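# Tuck chair under desk and park cart in bay

## Task

Roll the office chair fully in beneath the desk so it finishes upright and level with every wheel on the floor; drive the utility cart into the yellow-taped bay so that all four of its wheels sit inside the tape and none rest on the tape itself; keep the desk close to its original spot with everything on it still aboard and nothing overhanging its edges; the robot must not topple or finish leaning, or the task fails; at the end release whatever is held and move the robot away.

## Robot and tools

Robot: TidyBot++, a single-arm mobile manipulator. The base is 0.54 m long, 0.50 m wide and 0.38 m tall, rolling on four powered casters that can drive forward, sideways and turn. On top sits one seven-joint arm (shoulder 0.12 m ahead of base centre, 0.68 m off the floor) ending in a two-finger gripper. Segments: upper arm 0.42 m, forearm 0.31 m, hand 0.31 m to the reported hand point. The arm begins folded, hand pointing down, wrist up to 0.08 m beyond the base front. Two cameras: base_camera (fixed on the base, looking forward and down) and wrist_camera (fisheye, looking along the hand).

Frames: base frame has its origin on the floor below the base centre, x ahead, y to the left, z up, in metres. hand_pose is reported in this frame as the point between the finger pads; the hand's own z axis runs out along the fingers and the fingers move along its y axis. The odometry frame is wherever the base frame was when the scene began; base_odometry gives x, y and heading (rad, left positive, -3.142 to 3.142) from wheel turns only, so slip shows up as motion.

move: one action per call. Arguments:
- base: an object of offsets from where the base is now, measured along its current axes. translate_m (metres, forward +, -2 to 2), strafe_m (metres, left +, -2 to 2), rotate_rad (radians, counter-clockwise from above +, -6.3 to 6.3). Any subset may be combined.
- joints: absolute targets by name, radians. joint_1_rad any angle (+ is clockwise from above, opposite to heading); joint_2_rad -2.249 to 2.249 (0 = upper arm vertical, + leans forward); joint_3_rad any angle; joint_4_rad -2.579 to 2.579 (elbow, 0 straight, negative bends forward when joint_3_rad is 3.14); joint_5_rad any angle; joint_6_rad -2.099 to 2.099 (wrist); joint_7_rad any angle (hand roll; with hand down, + is counter-clockwise seen from above). gripper_pos is 0 (open, about 85 mm gap) to 1 (shut). Continuous joints go the short way; for big turns send steps below half a revolution.
- target: one list of seven numbers, an absolute hand pose in the base frame: x, y, z in metres, then quaternion qw, qx, qy, qz. Only gripper_pos may accompany it inside joints.
- speeds: caps for this action only. translate_m and strafe_m 0.05 to 0.5 m/s (give one of them when both are used), rotate_rad 0.1 to 1.57 rad/s.
- cameras: list of base_camera, wrist_camera or all; empty list gives no images.
- blocking: true/omitted waits until everything rests; false returns within about half a second while motion continues. A later move overrides only the parts it names.
An empty move just reports state.

wait(seconds 0 to 10, cameras): lets time pass, returns early once moves finish. stop(cameras): brakes all running motions. zoom_image(camera, region [x0, y0, x1, y1] pixels, up to 504 square): closer look at the latest image. read_manual(section "licences"): licence text only. finished_scene(scene: current scene number): ends the scene for good; the goal must hold without the robot.

Result lines: "move" reads done or the worst status. base_status, joint_status and hand_status give done, moving, off_target (rested short and may still push), stopped, not_followed, contact_stop or time_out (unrequested stops that cancel later calls in the reply), torque_fault, limit_stop_at_motor_heat. hand_target is where the arm would put the hand if all joints reached target. "joint command not followed" or "pose unreachable" means a safety check held the arm back; "cause:" explains. on_its_own lists uncommanded robot behaviour. base_tilt is degrees of forward/right lean. motor_effort is percent of max torque, peak in brackets. "pictures" lists image order. ARM HIT, MOTOR HOT and OVER-TEMPERATURE FAULT are warnings. A refused or stopped call skips the remaining move, wait and finished_scene calls in the reply.

Hand targets usually land within about 3 cm; fix by adding (desired minus measured hand_pose) to the previous target. To hold still, resend hand_target, not hand_pose. Poses out of reach make the arm wander up to 10 s and end time_out. Low forward poses close to the base may miss or drive the arm into the base. Held loads make the arm sag. Straight-down hand reaches about 0.94 m height at most, only near the base. Gripper gap is about 85 x (1 - gripper_pos) mm; at 1 it squeezes hard; off_target there means it is holding something.

Things to avoid: approach anything, even objects meant to be pushed, at low speed, since touching at cruising speed counts as a collision. A blocked base keeps shoving until it times out. Do not let the arm snag something roughly 0.6 m or higher while the base moves or turns, and avoid sideways swings or long reaches over nearby furniture; these can tip the robot. Pushing on a raised hand can lift wheels; retract the arm or back off to right a lean. Torque spikes (limits 104.5 N m joints 1-4, 51.3 N m joints 5-7) freeze the arm for 10 s. Sustained stretching or holding heats motors and can make the arm sag. Avoid dropping things, releasing moving items, slamming, gripping firmly something still supported, or yanking on the gripper. Brief external tugs on held parts or loose objects may occur. Odometry drifts a few centimetres and degrees over many moves; confirm with images.

Each tool is called by a JSON object that holds its "api" and its "payload", one argument or row to a line.

## Session

{"api": "move", "payload": {

}}

Scene clock: 0.00 s.
base_odometry: x=+0.000 y=+0.000 heading=+0.000
base_tilt: forward=+0.4 right=-0.8
base_status: not commanded
joint_positions: joint_1_rad=+0.010 joint_2_rad=-0.397 joint_3_rad=+3.172 joint_4_rad=-2.534 joint_5_rad=-0.017 joint_6_rad=-0.894 joint_7_rad=+1.587 gripper_pos=+0.000
joint_status: not commanded
motor_effort: joint_1_rad=-1 joint_2_rad=-1 joint_3_rad=-1 joint_4_rad=+15 joint_5_rad=+0 joint_6_rad=+2 joint_7_rad=+0
hand_pose: x=+0.2564 y=+0.0012 z=+0.5920 quat_wxyz=(-0.011, +0.998, -0.016, +0.056) (m; base frame)
hand_target: x=+0.2572 y=+0.0012 z=+0.5925 quat_wxyz=(-0.011, +0.998, -0.016, +0.056) (m; base frame)
hand_status: not commanded
pictures: base_camera, wrist_camera
camera_calibration:
wrist_camera: T_world_to_cam=[[-0.066575, -0.996263, -0.0550209, 0.0567666], [-0.99515, 0.0703009, -0.0688128, 0.347432], [0.0724237, 0.0501728, -0.996111, 0.707786], [0, 0, 0, 1]] pos_world=[0.298266, -0.00338193, 0.732064]

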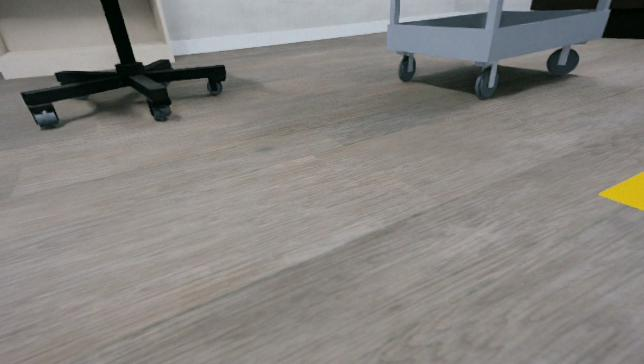

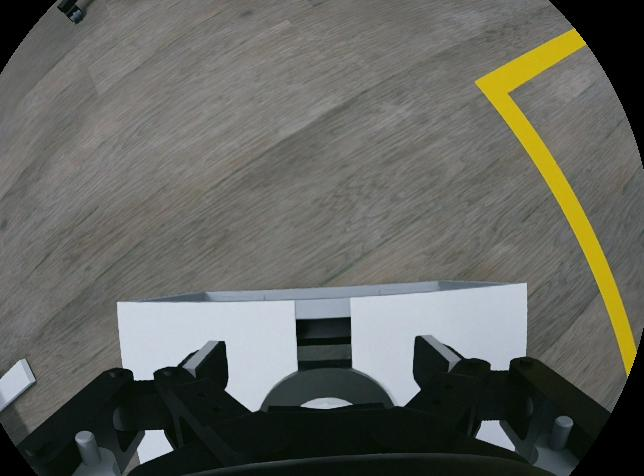

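{"api": "move", "payload": {
  "joints": {"joint_6_rad":0.2}
}}

{"api": "move", "payload": {
  "joints": {"joint_1_rad":1.2},
  "cameras": ["wrist_camera"]
}}

{"api": "move", "payload": {
  "joints": {"joint_1_rad":-1.2},
  "cameras": ["wrist_camera"]
}}

Scene clock: 6.70 s.
move: done
base_odometry: x=+0.000 y=+0.000 heading=+0.000
base_tilt: forward=+0.4 right=-0.7
base_status: not commanded
joint_positions: joint_1_rad=+0.010 joint_2_rad=-0.397 joint_3_rad=+3.172 joint_4_rad=-2.535 joint_5_rad=-0.017 joint_6_rad=+0.172 joint_7_rad=+1.587 gripper_pos=+0.000
joint_status: all done
motor_effort: joint_1_rad=-1(1) joint_2_rad=-5(5) joint_3_rad=-1(1) joint_4_rad=+19(19) joint_5_rad=-1(1) joint_6_rad=+8(9) joint_7_rad=+0(1)
hand_pose: x=+0.5088 y=-0.0155 z=+0.7814 quat_wxyz=(+0.007, +0.832, -0.020, +0.555) (m; base frame)
hand_target: x=+0.5126 y=-0.0159 z=+0.7907 quat_wxyz=(+0.007, +0.823, -0.020, +0.567) (m; base frame)
hand_status: not commanded
pictures: base_camera, wrist_camera
camera_calibration:
wrist_camera: T_world_to_cam=[[-0.0307473, -0.997889, -0.0571964, 0.0507711], [-0.419888, 0.0648247, -0.905258, 0.973593], [0.907055, -0.00381811, -0.420995, 0.00415936], [0, 0, 0, 1]] pos_world=[0.406589, -0.0124331, 0.886008]

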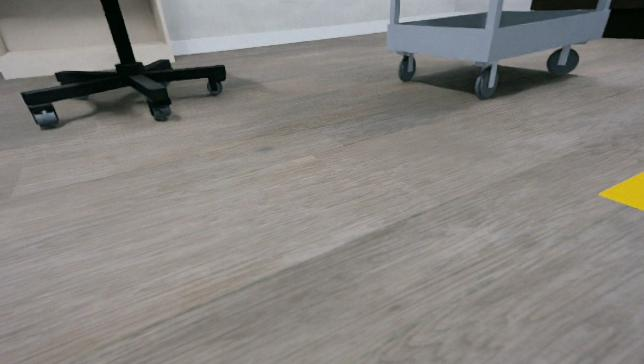

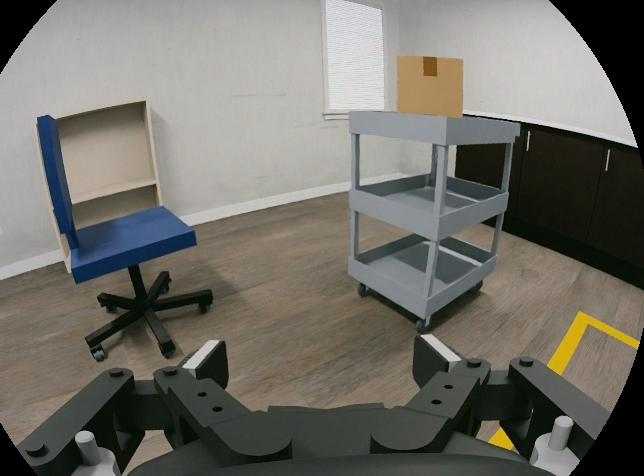

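Scene clock: 9.17 s.
move: done
base_odometry: x=+0.000 y=+0.000 heading=+0.000
base_tilt: forward=+0.4 right=-0.7
base_status: not commanded
joint_positions: joint_1_rad=+1.183 joint_2_rad=-0.397 joint_3_rad=+3.172 joint_4_rad=-2.535 joint_5_rad=-0.017 joint_6_rad=+0.172 joint_7_rad=+1.587 gripper_pos=+0.000
joint_status: all done
motor_effort: joint_1_rad=-1(2) joint_2_rad=-5(6) joint_3_rad=-1(1) joint_4_rad=+19(20) joint_5_rad=+0(1) joint_6_rad=+8(9) joint_7_rad=+0(1)
hand_pose: x=+0.2558 y=-0.3653 z=+0.7815 quat_wxyz=(+0.313, +0.682, -0.477, +0.458) (m; base frame)
hand_target: x=+0.2506 y=-0.3713 z=+0.7907 quat_wxyz=(+0.324, +0.671, -0.478, +0.466) (m; base frame)
hand_status: not commanded
pictures: wrist_camera
camera_calibration:
wrist_camera: T_world_to_cam=[[-0.931761, -0.358539, -0.0571895, 0.157984], [-0.102893, 0.41182, -0.905438, 0.935993], [0.348187, -0.837767, -0.420609, 0.0702983], [0, 0, 0, 1]] pos_world=[0.219034, -0.269923, 0.886087]

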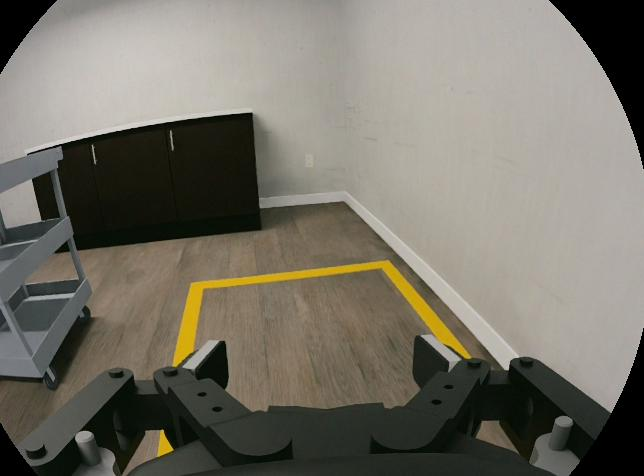

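Scene clock: 12.57 s.
move: done
base_odometry: x=+0.000 y=+0.000 heading=+0.000
base_tilt: forward=+0.4 right=-0.7
base_status: not commanded
joint_positions: joint_1_rad=-1.183 joint_2_rad=-0.397 joint_3_rad=+3.172 joint_4_rad=-2.535 joint_5_rad=-0.017 joint_6_rad=+0.173 joint_7_rad=+1.587 gripper_pos=+0.000
joint_status: all done
motor_effort: joint_1_rad=+0(2) joint_2_rad=-5(6) joint_3_rad=-1(1) joint_4_rad=+19(19) joint_5_rad=+0(1) joint_6_rad=+8(9) joint_7_rad=+0(1)
hand_pose: x=+0.2772 y=+0.3567 z=+0.7816 quat_wxyz=(-0.306, +0.699, +0.451, +0.463) (m; base frame)
hand_target: x=+0.2727 y=+0.3627 z=+0.7907 quat_wxyz=(-0.317, +0.689, +0.452, +0.471) (m; base frame)
hand_status: not commanded
pictures: wrist_camera
camera_calibration:
wrist_camera: T_world_to_cam=[[0.916238, -0.396532, -0.0571837, -0.0619342], [-0.214804, -0.365736, -0.905592, 0.949416], [0.338182, 0.842021, -0.420278, 0.0711746], [0, 0, 0, 1]] pos_world=[0.236614, 0.262746, 0.886155]

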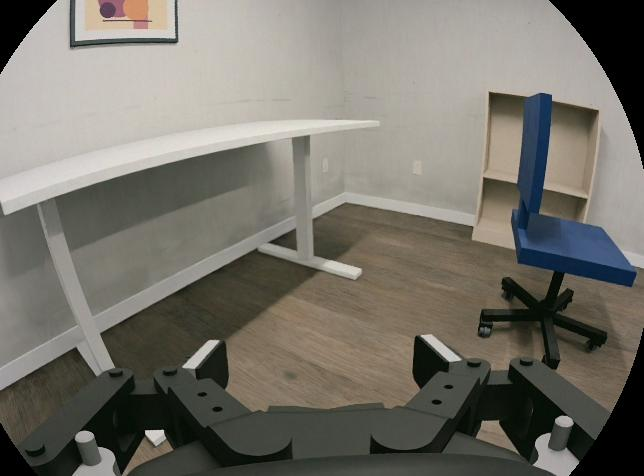

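{"api": "zoom_image", "payload": {
  "camera": "base_camera",
  "region": [380, 0, 620, 120]
}}

{"api": "move", "payload": {
  "joints": {"joint_1_rad":0.25},
  "cameras": ["wrist_camera"]
}}

{"api": "zoom_image", "payload": {
  "camera": "wrist_camera",
  "region": [200, 30, 500, 350]
}}

This scene's latest camera images include none from base_camera. They are from: wrist_camera. base_camera's image comes with the result of a call that names it in "cameras".

Scene clock: 35.63 s.
move: done
base_odometry: x=+0.000 y=+0.000 heading=+0.000
base_tilt: forward=+0.4 right=-0.7
base_status: not commanded
joint_positions: joint_1_rad=+0.233 joint_2_rad=-0.397 joint_3_rad=+3.172 joint_4_rad=-2.535 joint_5_rad=-0.017 joint_6_rad=+0.173 joint_7_rad=+1.587 gripper_pos=+0.000
joint_status: all done
motor_effort: joint_1_rad=-1(2) joint_2_rad=-6(6) joint_3_rad=-1(1) joint_4_rad=+19(19) joint_5_rad=+1(1) joint_6_rad=+8(9) joint_7_rad=+0(0)
hand_pose: x=+0.4958 y=-0.1012 z=+0.7816 quat_wxyz=(+0.068, +0.824, -0.112, +0.551) (m; base frame)
hand_target: x=+0.4976 y=-0.1089 z=+0.7907 quat_wxyz=(+0.075, +0.815, -0.118, +0.562) (m; base frame)
hand_status: not commanded
pictures: wrist_camera
camera_calibration:
wrist_camera: T_world_to_cam=[[-0.250359, -0.966463, -0.0571807, 0.0768877], [-0.394347, 0.155738, -0.905669, 0.970834], [0.884201, -0.204194, -0.420112, 0.0060414], [0, 0, 0, 1]] pos_world=[0.396753, -0.0756532, 0.886188]

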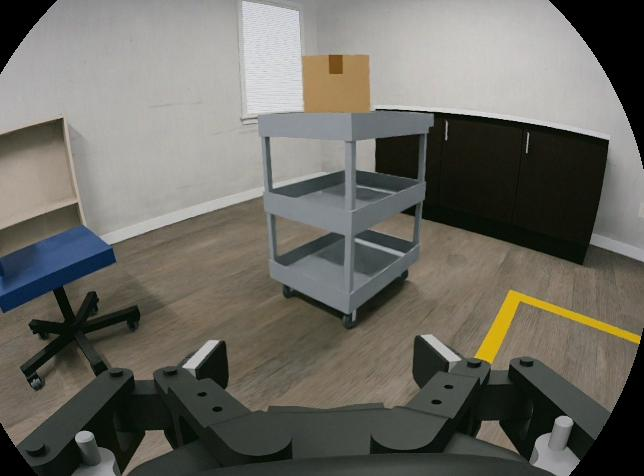

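Scaled by 1.575.

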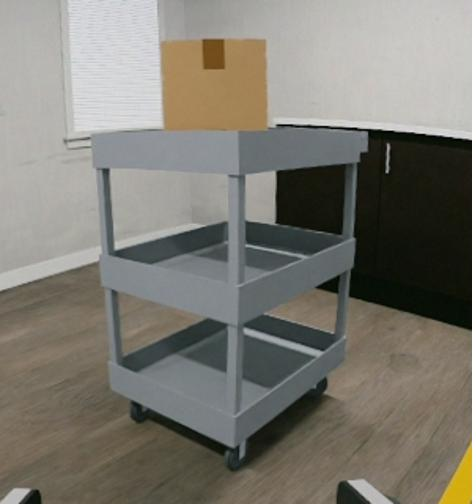

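{"api": "move", "payload": {
  "base": {"translate_m":0.3,"strafe_m":0.3,"rotate_rad":0.52},
  "joints": {"joint_1_rad":0.0,"joint_6_rad":0.45}
}}

Scene clock: 77.53 s.
move: done
base_odometry: x=+0.300 y=+0.300 heading=+0.521
base_tilt: forward=+0.4 right=-0.8
base_status: done
joint_positions: joint_1_rad=+0.012 joint_2_rad=-0.396 joint_3_rad=+3.171 joint_4_rad=-2.535 joint_5_rad=-0.017 joint_6_rad=+0.422 joint_7_rad=+1.587 gripper_pos=+0.000
joint_status: all done
motor_effort: joint_1_rad=+0(3) joint_2_rad=-5(8) joint_3_rad=-1(3) joint_4_rad=+19(20) joint_5_rad=+0(1) joint_6_rad=+9(10) joint_7_rad=+0(0)
hand_pose: x=+0.5295 y=-0.0189 z=+0.8555 quat_wxyz=(+0.011, +0.757, -0.021, +0.653) (m; base frame)
hand_target: x=+0.5311 y=-0.0145 z=+0.8660 quat_wxyz=(+0.008, +0.746, -0.016, +0.665) (m; base frame)
hand_status: not commanded
pictures: base_camera, wrist_camera
camera_calibration:
wrist_camera: T_world_to_cam=[[-0.0248924, -0.998333, -0.0520802, 0.044751], [-0.184339, 0.0557869, -0.981278, 0.989772], [0.982547, -0.0148259, -0.18542, -0.22523], [0, 0, 0, 1]] pos_world=[0.404867, -0.0138791, 0.93181]

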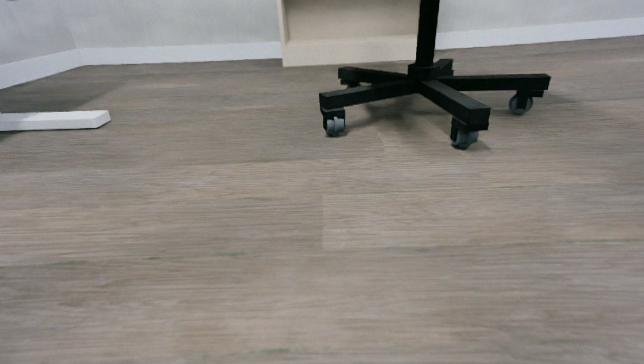

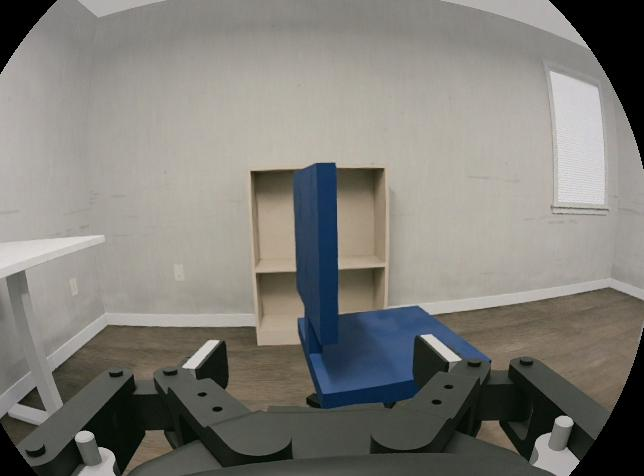

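{"api": "move", "payload": {
  "base": {"rotate_rad":0.15},
  "cameras": []
}}

{"api": "move", "payload": {
  "base": {"strafe_m":-0.2,"translate_m":0.15}
}}

Scene clock: 92.37 s.
move: done
base_odometry: x=+0.300 y=+0.300 heading=+0.671
base_tilt: forward=+0.4 right=-0.7
base_status: done
joint_positions: joint_1_rad=+0.009 joint_2_rad=-0.396 joint_3_rad=+3.171 joint_4_rad=-2.535 joint_5_rad=-0.017 joint_6_rad=+0.423 joint_7_rad=+1.587 gripper_pos=+0.000
joint_status: not commanded
motor_effort: joint_1_rad=+0(2) joint_2_rad=-6(6) joint_3_rad=-1(2) joint_4_rad=+19(20) joint_5_rad=+0(1) joint_6_rad=+9(9) joint_7_rad=+0(0)
hand_pose: x=+0.5296 y=-0.0178 z=+0.8558 quat_wxyz=(+0.011, +0.756, -0.020, +0.654) (m; base frame)
hand_target: x=+0.5311 y=-0.0145 z=+0.8660 quat_wxyz=(+0.008, +0.746, -0.016, +0.665) (m; base frame)
hand_status: not commanded
pictures: none
No camera images: "cameras" was empty.

Scene clock: 94.17 s.
move: done
base_odometry: x=+0.542 y=+0.237 heading=+0.672
base_tilt: forward=+0.4 right=-0.7
base_status: done
joint_positions: joint_1_rad=+0.009 joint_2_rad=-0.396 joint_3_rad=+3.171 joint_4_rad=-2.535 joint_5_rad=-0.017 joint_6_rad=+0.424 joint_7_rad=+1.587 gripper_pos=+0.000
joint_status: not commanded
motor_effort: joint_1_rad=-1(1) joint_2_rad=-5(7) joint_3_rad=-1(2) joint_4_rad=+19(20) joint_5_rad=+1(1) joint_6_rad=+9(9) joint_7_rad=+0(1)
hand_pose: x=+0.5297 y=-0.0178 z=+0.8563 quat_wxyz=(+0.011, +0.756, -0.020, +0.654) (m; base frame)
hand_target: x=+0.5311 y=-0.0145 z=+0.8660 quat_wxyz=(+0.008, +0.746, -0.016, +0.665) (m; base frame)
hand_status: not commanded
pictures: base_camera, wrist_camera
camera_calibration:
wrist_camera: T_world_to_cam=[[-0.0221193, -0.998401, -0.0520256, 0.0443646], [-0.181926, 0.0551891, -0.981762, 0.989667], [0.983063, -0.0122511, -0.182856, -0.227611], [0, 0, 0, 1]] pos_world=[0.404783, -0.0131137, 0.932306]

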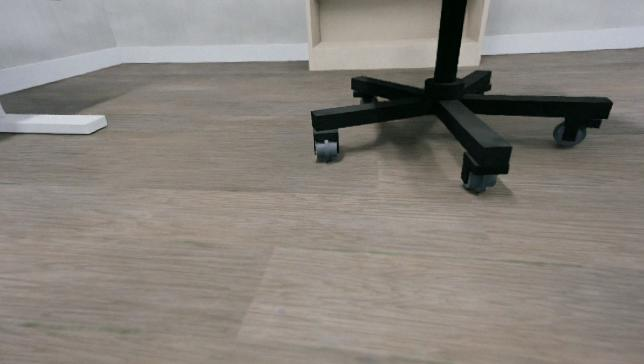

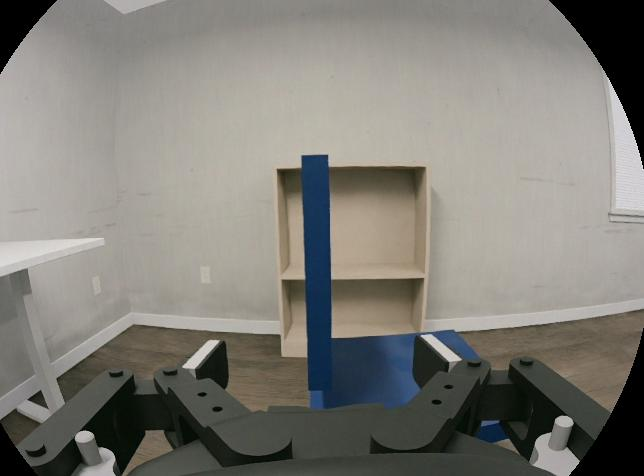

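{"api": "move", "payload": {
  "base": {"translate_m":0.3},
  "speeds": {"translate_m":0.15}
}}

Scene clock: 100.00 s.
move: done
base_odometry: x=+0.777 y=+0.424 heading=+0.671
base_tilt: forward=+0.5 right=-0.7
base_status: done
joint_positions: joint_1_rad=+0.009 joint_2_rad=-0.396 joint_3_rad=+3.171 joint_4_rad=-2.535 joint_5_rad=-0.017 joint_6_rad=+0.425 joint_7_rad=+1.587 gripper_pos=+0.000
joint_status: not commanded
motor_effort: joint_1_rad=-1(1) joint_2_rad=-6(9) joint_3_rad=-1(1) joint_4_rad=+19(20) joint_5_rad=+0(1) joint_6_rad=+9(9) joint_7_rad=+0(1)
hand_pose: x=+0.5297 y=-0.0178 z=+0.8565 quat_wxyz=(+0.011, +0.756, -0.020, +0.655) (m; base frame)
hand_target: x=+0.5311 y=-0.0145 z=+0.8660 quat_wxyz=(+0.008, +0.746, -0.016, +0.665) (m; base frame)
hand_status: not commanded
pictures: base_camera, wrist_camera
camera_calibration:
wrist_camera: T_world_to_cam=[[-0.0221, -0.998402, -0.0520085, 0.0443449], [-0.181208, 0.0551598, -0.981897, 0.989629], [0.983196, -0.0122755, -0.182138, -0.228287], [0, 0, 0, 1]] pos_world=[0.40476, -0.013116, 0.93244]

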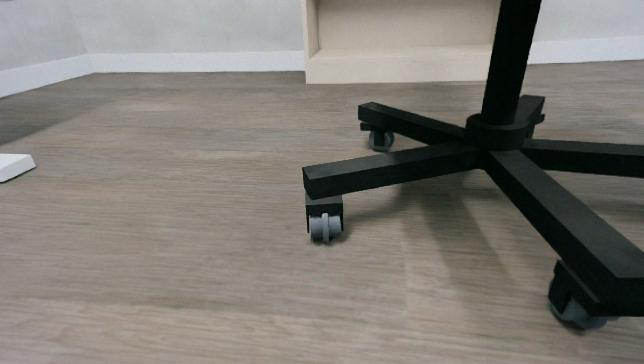

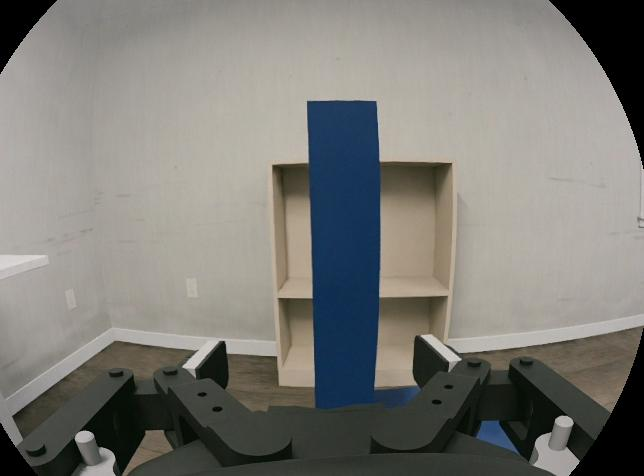

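{"api": "move", "payload": {
  "base": {"translate_m":0.1,"strafe_m":-0.018},
  "speeds": {"translate_m":0.06},
  "cameras": ["wrist_camera"]
}}

{"api": "move", "payload": {
  "joints": {"gripper_pos":0.6},
  "cameras": ["wrist_camera"]
}}

Scene clock: 106.50 s.
move: done
base_odometry: x=+0.867 y=+0.472 heading=+0.672
base_tilt: forward=+0.4 right=-0.7
base_status: done
joint_positions: joint_1_rad=+0.009 joint_2_rad=-0.396 joint_3_rad=+3.171 joint_4_rad=-2.535 joint_5_rad=-0.017 joint_6_rad=+0.425 joint_7_rad=+1.587 gripper_pos=+0.000
joint_status: not commanded
motor_effort: joint_1_rad=-1(1) joint_2_rad=-5(8) joint_3_rad=-1(1) joint_4_rad=+19(20) joint_5_rad=+0(1) joint_6_rad=+9(9) joint_7_rad=+0(0)
hand_pose: x=+0.5297 y=-0.0178 z=+0.8566 quat_wxyz=(+0.011, +0.756, -0.020, +0.655) (m; base frame)
hand_target: x=+0.5311 y=-0.0145 z=+0.8660 quat_wxyz=(+0.008, +0.746, -0.016, +0.665) (m; base frame)
hand_status: not commanded
pictures: wrist_camera
camera_calibration:
wrist_camera: T_world_to_cam=[[-0.0220967, -0.998402, -0.0520038, 0.0443399], [-0.181058, 0.0551528, -0.981925, 0.989619], [0.983224, -0.0122816, -0.181987, -0.228436], [0, 0, 0, 1]] pos_world=[0.404762, -0.0131167, 0.932465]

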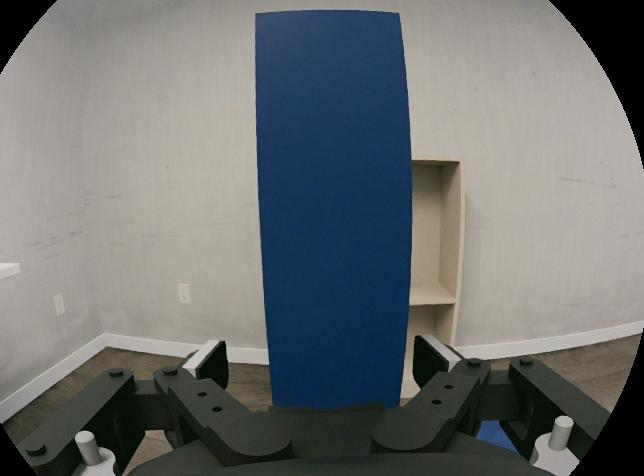

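Scene clock: 107.37 s.
move: off_target
base_odometry: x=+0.866 y=+0.472 heading=+0.672
base_tilt: forward=+0.4 right=-0.7
base_status: not commanded
joint_positions: joint_1_rad=+0.006 joint_2_rad=-0.397 joint_3_rad=+3.172 joint_4_rad=-2.536 joint_5_rad=-0.017 joint_6_rad=+0.426 joint_7_rad=+1.587 gripper_pos=+0.556
joint_status: gripper_pos off_target (ended at +0.556, target +0.600)
motor_effort: joint_1_rad=-3(6) joint_2_rad=-4(7) joint_3_rad=-3(6) joint_4_rad=+21(22) joint_5_rad=+0(3) joint_6_rad=+9(10) joint_7_rad=-1(2)
hand_pose: x=+0.5293 y=-0.0170 z=+0.8565 quat_wxyz=(+0.010, +0.755, -0.019, +0.655) (m; base frame)
hand_target: x=+0.5311 y=-0.0145 z=+0.8660 quat_wxyz=(+0.008, +0.746, -0.016, +0.665) (m; base frame)
hand_status: not commanded
pictures: wrist_camera
camera_calibration:
wrist_camera: T_world_to_cam=[[-0.0198874, -0.998431, -0.0523542, 0.0443068], [-0.180448, 0.055089, -0.982041, 0.98925], [0.983383, -0.0100831, -0.18126, -0.228715], [0, 0, 0, 1]] pos_world=[0.404304, -0.0125658, 0.932346]

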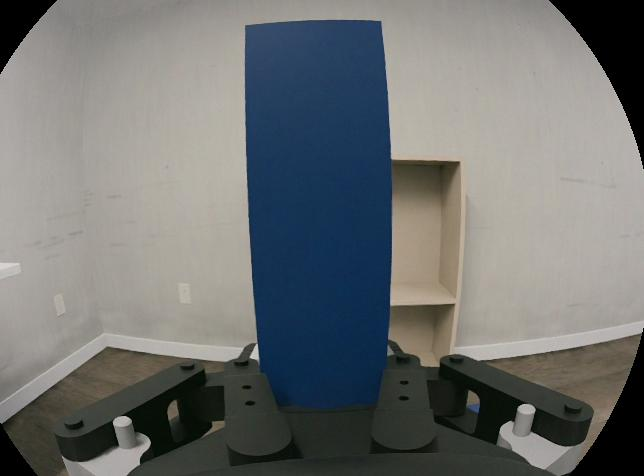

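{"api": "move", "payload": {
  "joints": {"gripper_pos":0.75},
  "cameras": []
}}

{"api": "move", "payload": {
  "base": {"translate_m":-0.89,"strafe_m":0.11},
  "speeds": {"translate_m":0.15}
}}

{"api": "move", "payload": {
  "base": {"rotate_rad":-0.9},
  "speeds": {"rotate_rad":0.2}
}}

Scene clock: 120.50 s.
move: off_target
base_odometry: x=+0.866 y=+0.472 heading=+0.672
base_tilt: forward=+0.4 right=-0.7
base_status: not commanded
joint_positions: joint_1_rad=+0.007 joint_2_rad=-0.397 joint_3_rad=+3.172 joint_4_rad=-2.536 joint_5_rad=-0.017 joint_6_rad=+0.426 joint_7_rad=+1.587 gripper_pos=+0.556
joint_status: gripper_pos off_target (ended at +0.556, target +0.750)
motor_effort: joint_1_rad=-2(2) joint_2_rad=-3(4) joint_3_rad=-1(2) joint_4_rad=+21(21) joint_5_rad=+0(1) joint_6_rad=+9(9) joint_7_rad=-1(1)
hand_pose: x=+0.5293 y=-0.0172 z=+0.8565 quat_wxyz=(+0.010, +0.755, -0.019, +0.655) (m; base frame)
hand_target: x=+0.5311 y=-0.0145 z=+0.8660 quat_wxyz=(+0.008, +0.746, -0.016, +0.665) (m; base frame)
hand_status: not commanded
pictures: none
No camera images: "cameras" was empty.

Scene clock: 127.13 s.
move: done
base_odometry: x=+0.101 y=+0.004 heading=+0.672
base_tilt: forward=+0.4 right=-0.7
base_status: done
joint_positions: joint_1_rad=-0.029 joint_2_rad=-0.389 joint_3_rad=+3.162 joint_4_rad=-2.536 joint_5_rad=-0.017 joint_6_rad=+0.436 joint_7_rad=+1.586 gripper_pos=+0.569
joint_status: not commanded
motor_effort: joint_1_rad=+6(8) joint_2_rad=-5(17) joint_3_rad=+5(7) joint_4_rad=+20(22) joint_5_rad=-2(3) joint_6_rad=+10(10) joint_7_rad=+3(7)
hand_pose: x=+0.5316 y=+0.0018 z=+0.8566 quat_wxyz=(-0.003, +0.755, -0.001, +0.656) (m; base frame)
hand_target: x=+0.5311 y=-0.0145 z=+0.8660 quat_wxyz=(+0.008, +0.746, -0.016, +0.665) (m; base frame)
hand_status: not commanded
pictures: base_camera, wrist_camera
camera_calibration:
wrist_camera: T_world_to_cam=[[0.0240489, -0.998523, -0.0487238, 0.0366496], [-0.180298, 0.0436067, -0.982645, 0.989134], [0.983318, 0.0324163, -0.178983, -0.232714], [0, 0, 0, 1]] pos_world=[0.406289, 0.00100631, 0.932101]

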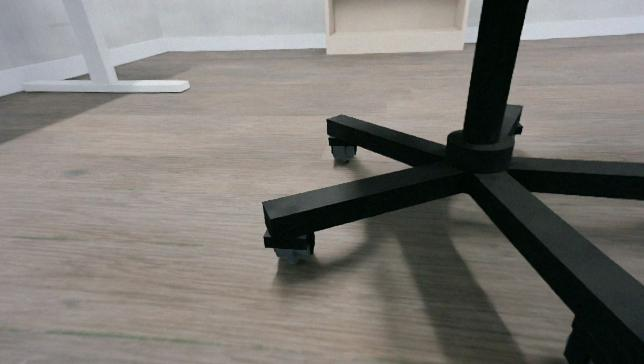

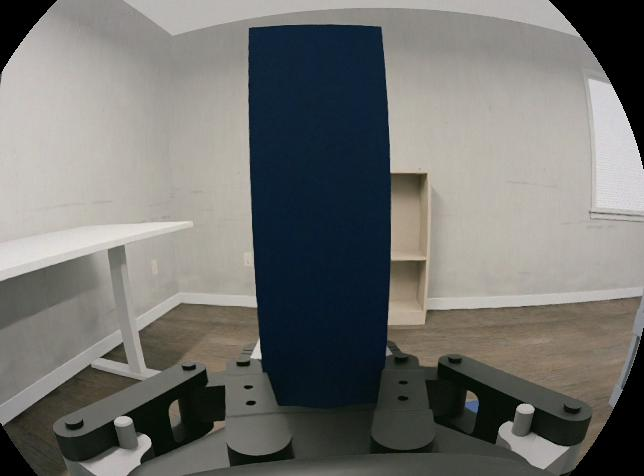

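Scene clock: 132.40 s.
move: done
base_odometry: x=+0.101 y=+0.004 heading=-0.226
base_tilt: forward=+0.4 right=-0.7
base_status: done
joint_positions: joint_1_rad=-0.033 joint_2_rad=-0.380 joint_3_rad=+3.136 joint_4_rad=-2.528 joint_5_rad=-0.014 joint_6_rad=+0.436 joint_7_rad=+1.572 gripper_pos=+0.569
joint_status: not commanded
motor_effort: joint_1_rad=+4(24) joint_2_rad=-12(14) joint_3_rad=+3(21) joint_4_rad=+17(21) joint_5_rad=-5(8) joint_6_rad=+11(11) joint_7_rad=-2(9)
hand_pose: x=+0.5342 y=+0.0157 z=+0.8570 quat_wxyz=(-0.013, +0.755, +0.009, +0.655) (m; base frame)
hand_target: x=+0.5311 y=-0.0145 z=+0.8660 quat_wxyz=(+0.008, +0.746, -0.016, +0.665) (m; base frame)
hand_status: not commanded
pictures: base_camera, wrist_camera
camera_calibration:
wrist_camera: T_world_to_cam=[[0.0519799, -0.997356, -0.0507945, 0.0373438], [-0.182884, 0.0404963, -0.9823, 0.990551], [0.981759, 0.0603494, -0.180295, -0.234192], [0, 0, 0, 1]] pos_world=[0.409134, 0.0112648, 0.932691]

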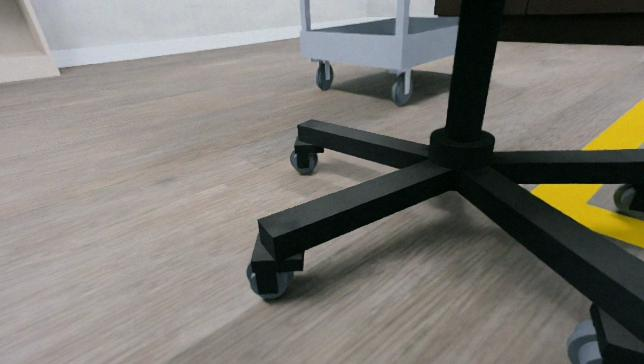

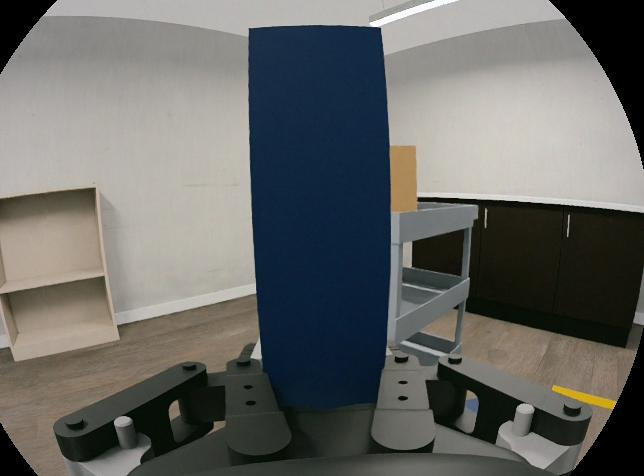

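{"api": "move", "payload": {
  "base": {"rotate_rad":-1.0},
  "speeds": {"rotate_rad":0.22},
  "cameras": []
}}

{"api": "move", "payload": {
  "base": {"translate_m":-0.37,"strafe_m":1.78,"rotate_rad":-1.39},
  "speeds": {"rotate_rad":0.2,"strafe_m":0.18}
}}

Scene clock: 143.07 s.
move: done
base_odometry: x=+0.101 y=+0.004 heading=-1.224
base_tilt: forward=+0.4 right=-0.8
base_status: done
joint_positions: joint_1_rad=-0.034 joint_2_rad=-0.373 joint_3_rad=+3.135 joint_4_rad=-2.524 joint_5_rad=-0.011 joint_6_rad=+0.436 joint_7_rad=+1.569 gripper_pos=+0.569
joint_status: not commanded
motor_effort: joint_1_rad=+4(20) joint_2_rad=-14(15) joint_3_rad=+3(17) joint_4_rad=+17(19) joint_5_rad=-4(8) joint_6_rad=+11(12) joint_7_rad=-2(7)
hand_pose: x=+0.5363 y=+0.0169 z=+0.8571 quat_wxyz=(-0.014, +0.756, +0.010, +0.655) (m; base frame)
hand_target: x=+0.5311 y=-0.0145 z=+0.8660 quat_wxyz=(+0.008, +0.746, -0.016, +0.665) (m; base frame)
hand_status: not commanded
pictures: none
No camera images: "cameras" was empty.

Scene clock: 153.87 s.
move: done
base_odometry: x=+1.650 y=+0.957 heading=-2.615
base_tilt: forward=+0.4 right=-0.8
base_status: done
joint_positions: joint_1_rad=+0.044 joint_2_rad=-0.391 joint_3_rad=+3.206 joint_4_rad=-2.538 joint_5_rad=-0.009 joint_6_rad=+0.437 joint_7_rad=+1.580 gripper_pos=+0.571
joint_status: not commanded
motor_effort: joint_1_rad=-7(11) joint_2_rad=-5(17) joint_3_rad=-6(11) joint_4_rad=+20(22) joint_5_rad=+0(7) joint_6_rad=+10(11) joint_7_rad=-4(6)
hand_pose: x=+0.5288 y=-0.0467 z=+0.8568 quat_wxyz=(+0.027, +0.753, -0.048, +0.656) (m; base frame)
hand_target: x=+0.5311 y=-0.0145 z=+0.8660 quat_wxyz=(+0.008, +0.746, -0.016, +0.665) (m; base frame)
hand_status: not commanded
pictures: base_camera, wrist_camera
camera_calibration:
wrist_camera: T_world_to_cam=[[-0.0854913, -0.994223, -0.0649019, 0.0603036], [-0.171458, 0.0788494, -0.982031, 0.987359], [0.981475, -0.0728272, -0.177208, -0.233797], [0, 0, 0, 1]] pos_world=[0.403912, -0.0349242, 0.932101]

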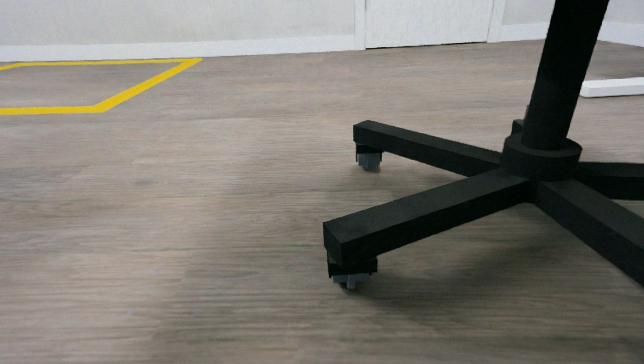

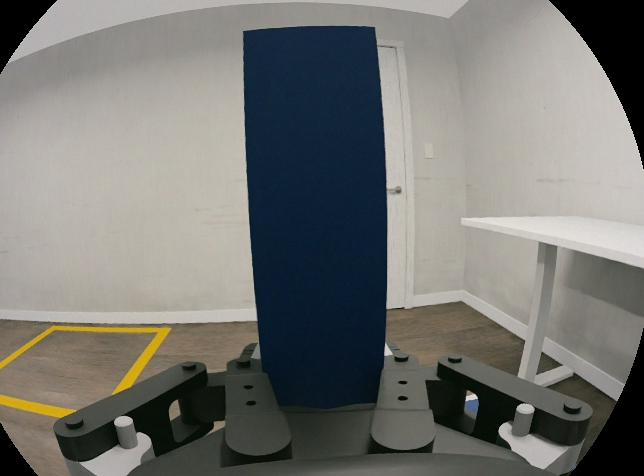

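{"api": "move", "payload": {
  "base": {"strafe_m":-0.4,"translate_m":0.06},
  "speeds": {"strafe_m":0.15}
}}

{"api": "move", "payload": {
  "joints": {"gripper_pos":0},
  "cameras": []
}}

{"api": "move", "payload": {
  "base": {"translate_m":-0.25},
  "speeds": {"translate_m":0.15}
}}

Scene clock: 165.30 s.
move: done
base_odometry: x=+1.397 y=+1.273 heading=-2.615
base_tilt: forward=+0.4 right=-0.7
base_status: done
joint_positions: joint_1_rad=-0.040 joint_2_rad=-0.392 joint_3_rad=+3.138 joint_4_rad=-2.538 joint_5_rad=-0.009 joint_6_rad=+0.438 joint_7_rad=+1.567 gripper_pos=+0.572
joint_status: not commanded
motor_effort: joint_1_rad=+5(15) joint_2_rad=-9(10) joint_3_rad=+3(13) joint_4_rad=+19(25) joint_5_rad=+1(4) joint_6_rad=+9(11) joint_7_rad=+4(9)
hand_pose: x=+0.5299 y=+0.0183 z=+0.8570 quat_wxyz=(-0.016, +0.754, +0.011, +0.657) (m; base frame)
hand_target: x=+0.5311 y=-0.0145 z=+0.8660 quat_wxyz=(+0.008, +0.746, -0.016, +0.665) (m; base frame)
hand_status: not commanded
pictures: base_camera, wrist_camera
camera_calibration:
wrist_camera: T_world_to_cam=[[0.0593755, -0.996887, -0.0518828, 0.0371388], [-0.179022, 0.0404979, -0.983011, 0.988247], [0.982052, 0.0676549, -0.17606, -0.233986], [0, 0, 0, 1]] pos_world=[0.404499, 0.0128315, 0.93219]

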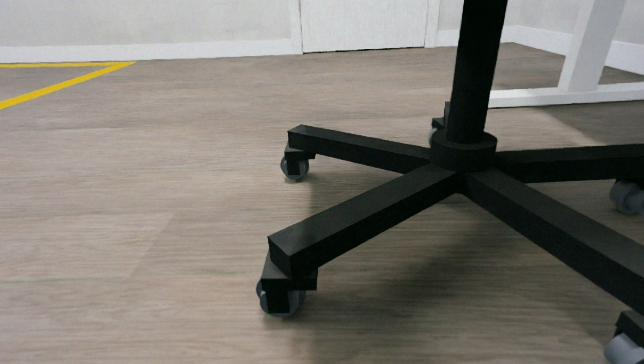

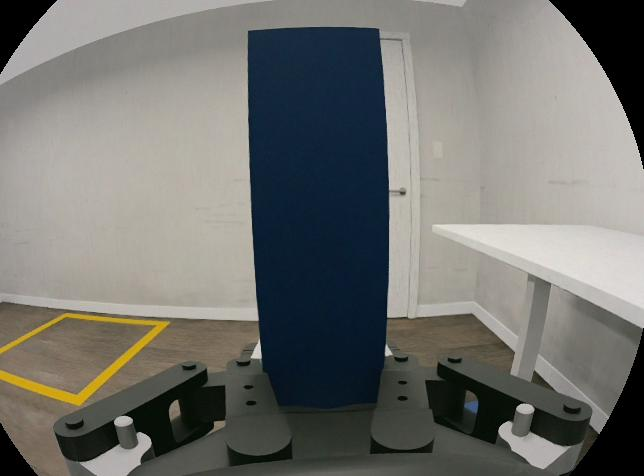

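Scene clock: 166.27 s.
move: done
base_odometry: x=+1.397 y=+1.273 heading=-2.615
base_tilt: forward=+0.4 right=-0.7
base_status: not commanded
joint_positions: joint_1_rad=-0.012 joint_2_rad=-0.393 joint_3_rad=+3.152 joint_4_rad=-2.538 joint_5_rad=-0.009 joint_6_rad=+0.438 joint_7_rad=+1.574 gripper_pos=+0.000
joint_status: all done
motor_effort: joint_1_rad=+0(5) joint_2_rad=-5(9) joint_3_rad=-1(3) joint_4_rad=+19(20) joint_5_rad=+1(1) joint_6_rad=+9(9) joint_7_rad=+0(5)
hand_pose: x=+0.5303 y=+0.0005 z=+0.8577 quat_wxyz=(-0.003, +0.753, -0.003, +0.657) (m; base frame)
hand_target: x=+0.5311 y=-0.0145 z=+0.8660 quat_wxyz=(+0.008, +0.746, -0.016, +0.665) (m; base frame)
hand_status: not commanded
pictures: none
No camera images: "cameras" was empty.

Scene clock: 168.57 s.
move: done
base_odometry: x=+1.613 y=+1.398 heading=-2.615
base_tilt: forward=+0.4 right=-0.7
base_status: done
joint_positions: joint_1_rad=-0.012 joint_2_rad=-0.394 joint_3_rad=+3.152 joint_4_rad=-2.538 joint_5_rad=-0.009 joint_6_rad=+0.438 joint_7_rad=+1.574 gripper_pos=+0.000
joint_status: not commanded
motor_effort: joint_1_rad=+0(1) joint_2_rad=-6(9) joint_3_rad=-1(1) joint_4_rad=+19(20) joint_5_rad=+0(1) joint_6_rad=+9(9) joint_7_rad=+0(1)
hand_pose: x=+0.5302 y=+0.0005 z=+0.8579 quat_wxyz=(-0.003, +0.753, -0.004, +0.658) (m; base frame)
hand_target: x=+0.5311 y=-0.0145 z=+0.8660 quat_wxyz=(+0.008, +0.746, -0.016, +0.665) (m; base frame)
hand_status: not commanded
pictures: base_camera, wrist_camera
camera_calibration:
wrist_camera: T_world_to_cam=[[0.019521, -0.998525, -0.0506626, 0.039514], [-0.175533, 0.0464623, -0.983377, 0.988293], [0.98428, 0.0280894, -0.174367, -0.235563], [0, 0, 0, 1]] pos_world=[0.404567, 0.000154119, 0.932792]

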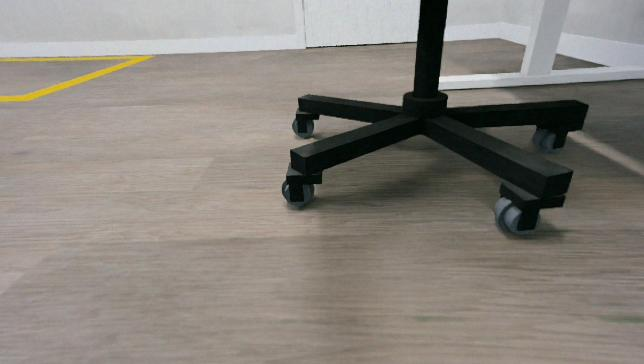

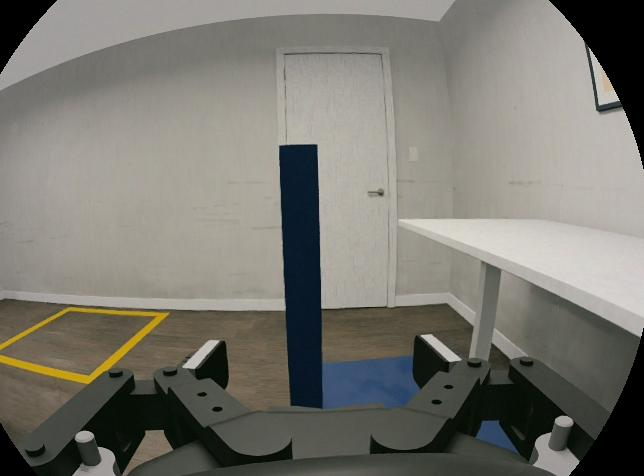

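{"api": "move", "payload": {
  "base": {"strafe_m":0.78},
  "joints": {"joint_6_rad":-0.87,"gripper_pos":1},
  "cameras": []
}}

{"api": "move", "payload": {
  "base": {"translate_m":1.0,"rotate_rad":-1.571}
}}

Scene clock: 179.93 s.
move: done
base_odometry: x=+2.005 y=+0.724 heading=-2.615
base_tilt: forward=+0.4 right=-0.8
base_status: done
joint_positions: joint_1_rad=-0.012 joint_2_rad=-0.394 joint_3_rad=+3.154 joint_4_rad=-2.537 joint_5_rad=-0.009 joint_6_rad=-0.834 joint_7_rad=+1.574 gripper_pos=+0.999
joint_status: all done
motor_effort: joint_1_rad=+0(1) joint_2_rad=-1(6) joint_3_rad=-1(2) joint_4_rad=+15(19) joint_5_rad=+0(1) joint_6_rad=+2(9) joint_7_rad=+0(1)
hand_pose: x=+0.2729 y=+0.0040 z=+0.5931 quat_wxyz=(-0.006, +0.997, -0.001, +0.082) (m; base frame)
hand_target: x=+0.2645 y=+0.0023 z=+0.5934 quat_wxyz=(-0.011, +0.998, -0.011, +0.068) (m; base frame)
hand_status: not commanded
pictures: none
No camera images: "cameras" was empty.

Scene clock: 183.53 s.
move: done
base_odometry: x=+1.141 y=+0.221 heading=+2.097
base_tilt: forward=+0.4 right=-0.8
base_status: done
joint_positions: joint_1_rad=-0.012 joint_2_rad=-0.394 joint_3_rad=+3.154 joint_4_rad=-2.537 joint_5_rad=-0.009 joint_6_rad=-0.838 joint_7_rad=+1.574 gripper_pos=+0.999
joint_status: not commanded
motor_effort: joint_1_rad=-1(1) joint_2_rad=-1(2) joint_3_rad=-1(1) joint_4_rad=+15(16) joint_5_rad=+0(2) joint_6_rad=+2(3) joint_7_rad=+0(1)
hand_pose: x=+0.2719 y=+0.0040 z=+0.5930 quat_wxyz=(-0.006, +0.997, -0.001, +0.081) (m; base frame)
hand_target: x=+0.2645 y=+0.0023 z=+0.5934 quat_wxyz=(-0.011, +0.998, -0.011, +0.068) (m; base frame)
hand_status: not commanded
pictures: base_camera, wrist_camera
camera_calibration:
wrist_camera: T_world_to_cam=[[-0.0351257, -0.998375, -0.0448794, 0.0460807], [-0.99204, 0.0402663, -0.119314, 0.391961], [0.120927, 0.0403312, -0.991842, 0.691847], [0, 0, 0, 1]] pos_world=[0.306796, 0.00231995, 0.735037]

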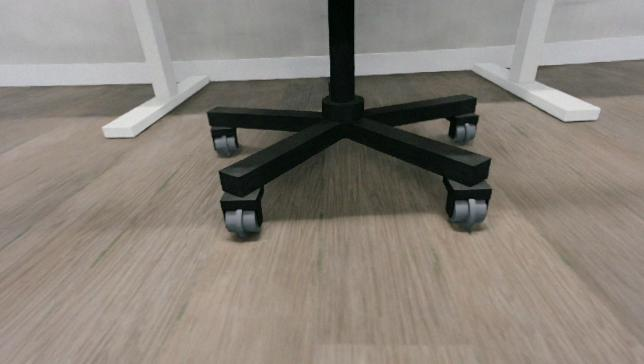

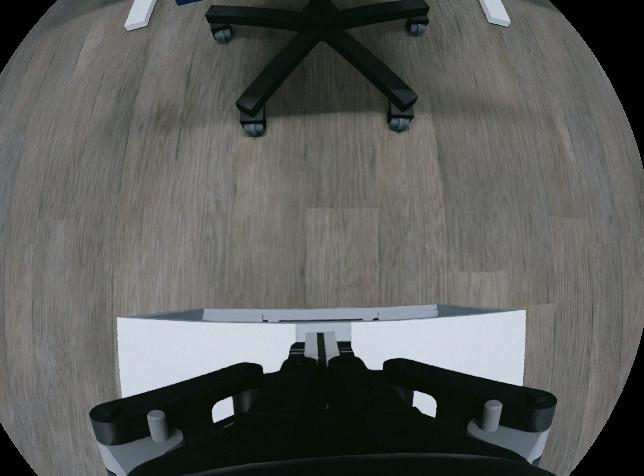

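{"api": "move", "payload": {
  "base": {"translate_m":0.3},
  "speeds": {"translate_m":0.25},
  "cameras": []
}}

{"api": "move", "payload": {
  "base": {"translate_m":0.4},
  "speeds": {"translate_m":0.07}
}}

Scene clock: 191.03 s.
move: done
base_odometry: x=+0.990 y=+0.481 heading=+2.097
base_tilt: forward=+0.4 right=-0.7
base_status: done
joint_positions: joint_1_rad=-0.012 joint_2_rad=-0.395 joint_3_rad=+3.154 joint_4_rad=-2.537 joint_5_rad=-0.009 joint_6_rad=-0.839 joint_7_rad=+1.574 gripper_pos=+0.999
joint_status: not commanded
motor_effort: joint_1_rad=-1(1) joint_2_rad=-1(3) joint_3_rad=-1(1) joint_4_rad=+15(16) joint_5_rad=-1(1) joint_6_rad=+2(3) joint_7_rad=+0(1)
hand_pose: x=+0.2715 y=+0.0040 z=+0.5930 quat_wxyz=(-0.006, +0.997, -0.001, +0.080) (m; base frame)
hand_target: x=+0.2645 y=+0.0023 z=+0.5934 quat_wxyz=(-0.011, +0.998, -0.011, +0.068) (m; base frame)
hand_status: not commanded
pictures: none
No camera images: "cameras" was empty.

Scene clock: 197.27 s.
move: done
base_odometry: x=+0.789 y=+0.826 heading=+2.097
base_tilt: forward=+0.4 right=-0.7
base_status: done
joint_positions: joint_1_rad=-0.012 joint_2_rad=-0.395 joint_3_rad=+3.154 joint_4_rad=-2.546 joint_5_rad=-0.009 joint_6_rad=-0.875 joint_7_rad=+1.574 gripper_pos=+0.999
joint_status: not commanded
motor_effort: joint_1_rad=+0(1) joint_2_rad=-1(3) joint_3_rad=+0(1) joint_4_rad=+15(21) joint_5_rad=+0(1) joint_6_rad=+2(7) joint_7_rad=+0(1)
hand_pose: x=+0.2563 y=+0.0041 z=+0.5888 quat_wxyz=(-0.006, +0.998, -0.001, +0.058) (m; base frame)
hand_target: x=+0.2645 y=+0.0023 z=+0.5934 quat_wxyz=(-0.011, +0.998, -0.011, +0.068) (m; base frame)
hand_status: not commanded
pictures: base_camera, wrist_camera
camera_calibration:
wrist_camera: T_world_to_cam=[[-0.0365956, -0.998385, -0.0434465, 0.0449609], [-0.996404, 0.0397786, -0.0748129, 0.350904], [0.0764203, 0.0405524, -0.996251, 0.703611], [0, 0, 0, 1]] pos_world=[0.297518, 0.00239669, 0.729179]

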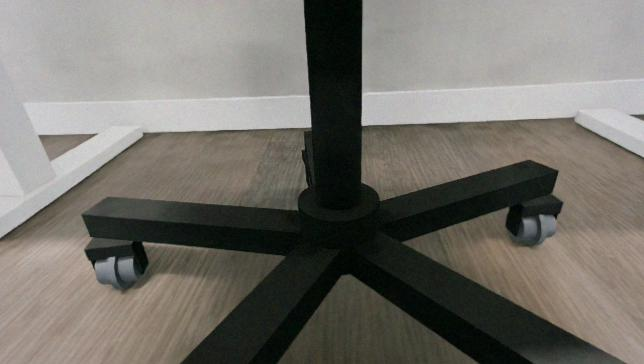

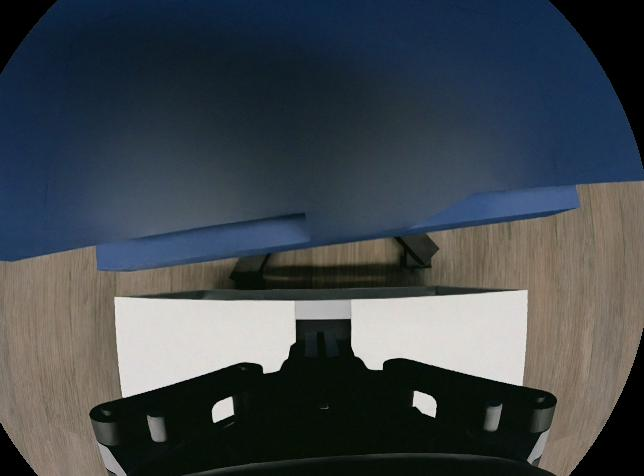

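{"api": "move", "payload": {
  "base": {"translate_m":0.07},
  "speeds": {"translate_m":0.05}
}}

Scene clock: 202.87 s.
move: done
base_odometry: x=+0.754 y=+0.887 heading=+2.097
base_tilt: forward=+0.4 right=-0.7
base_status: done
joint_positions: joint_1_rad=-0.012 joint_2_rad=-0.395 joint_3_rad=+3.154 joint_4_rad=-2.544 joint_5_rad=-0.009 joint_6_rad=-0.875 joint_7_rad=+1.574 gripper_pos=+0.999
joint_status: not commanded
motor_effort: joint_1_rad=-1(1) joint_2_rad=-1(3) joint_3_rad=+0(1) joint_4_rad=+15(16) joint_5_rad=-1(1) joint_6_rad=+2(2) joint_7_rad=+0(1)
hand_pose: x=+0.2569 y=+0.0041 z=+0.5892 quat_wxyz=(-0.006, +0.998, -0.001, +0.059) (m; base frame)
hand_target: x=+0.2645 y=+0.0023 z=+0.5934 quat_wxyz=(-0.011, +0.998, -0.011, +0.068) (m; base frame)
hand_status: not commanded
pictures: base_camera, wrist_camera
camera_calibration:
wrist_camera: T_world_to_cam=[[-0.0365418, -0.998385, -0.0434986, 0.0450175], [-0.996299, 0.0397849, -0.076189, 0.352358], [0.0777966, 0.0405535, -0.996144, 0.703548], [0, 0, 0, 1]] pos_world=[0.297965, 0.00239483, 0.72964]

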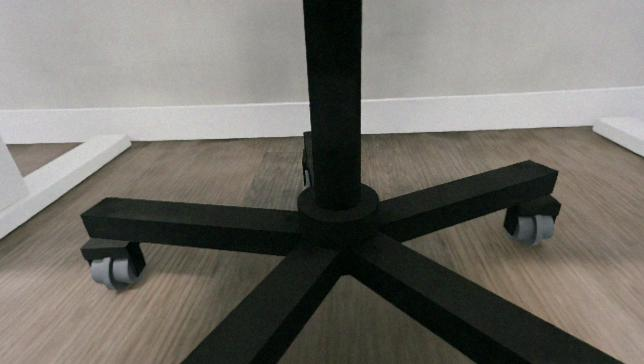

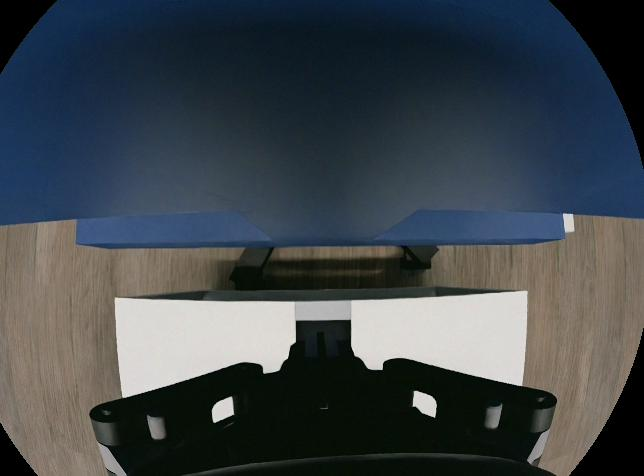

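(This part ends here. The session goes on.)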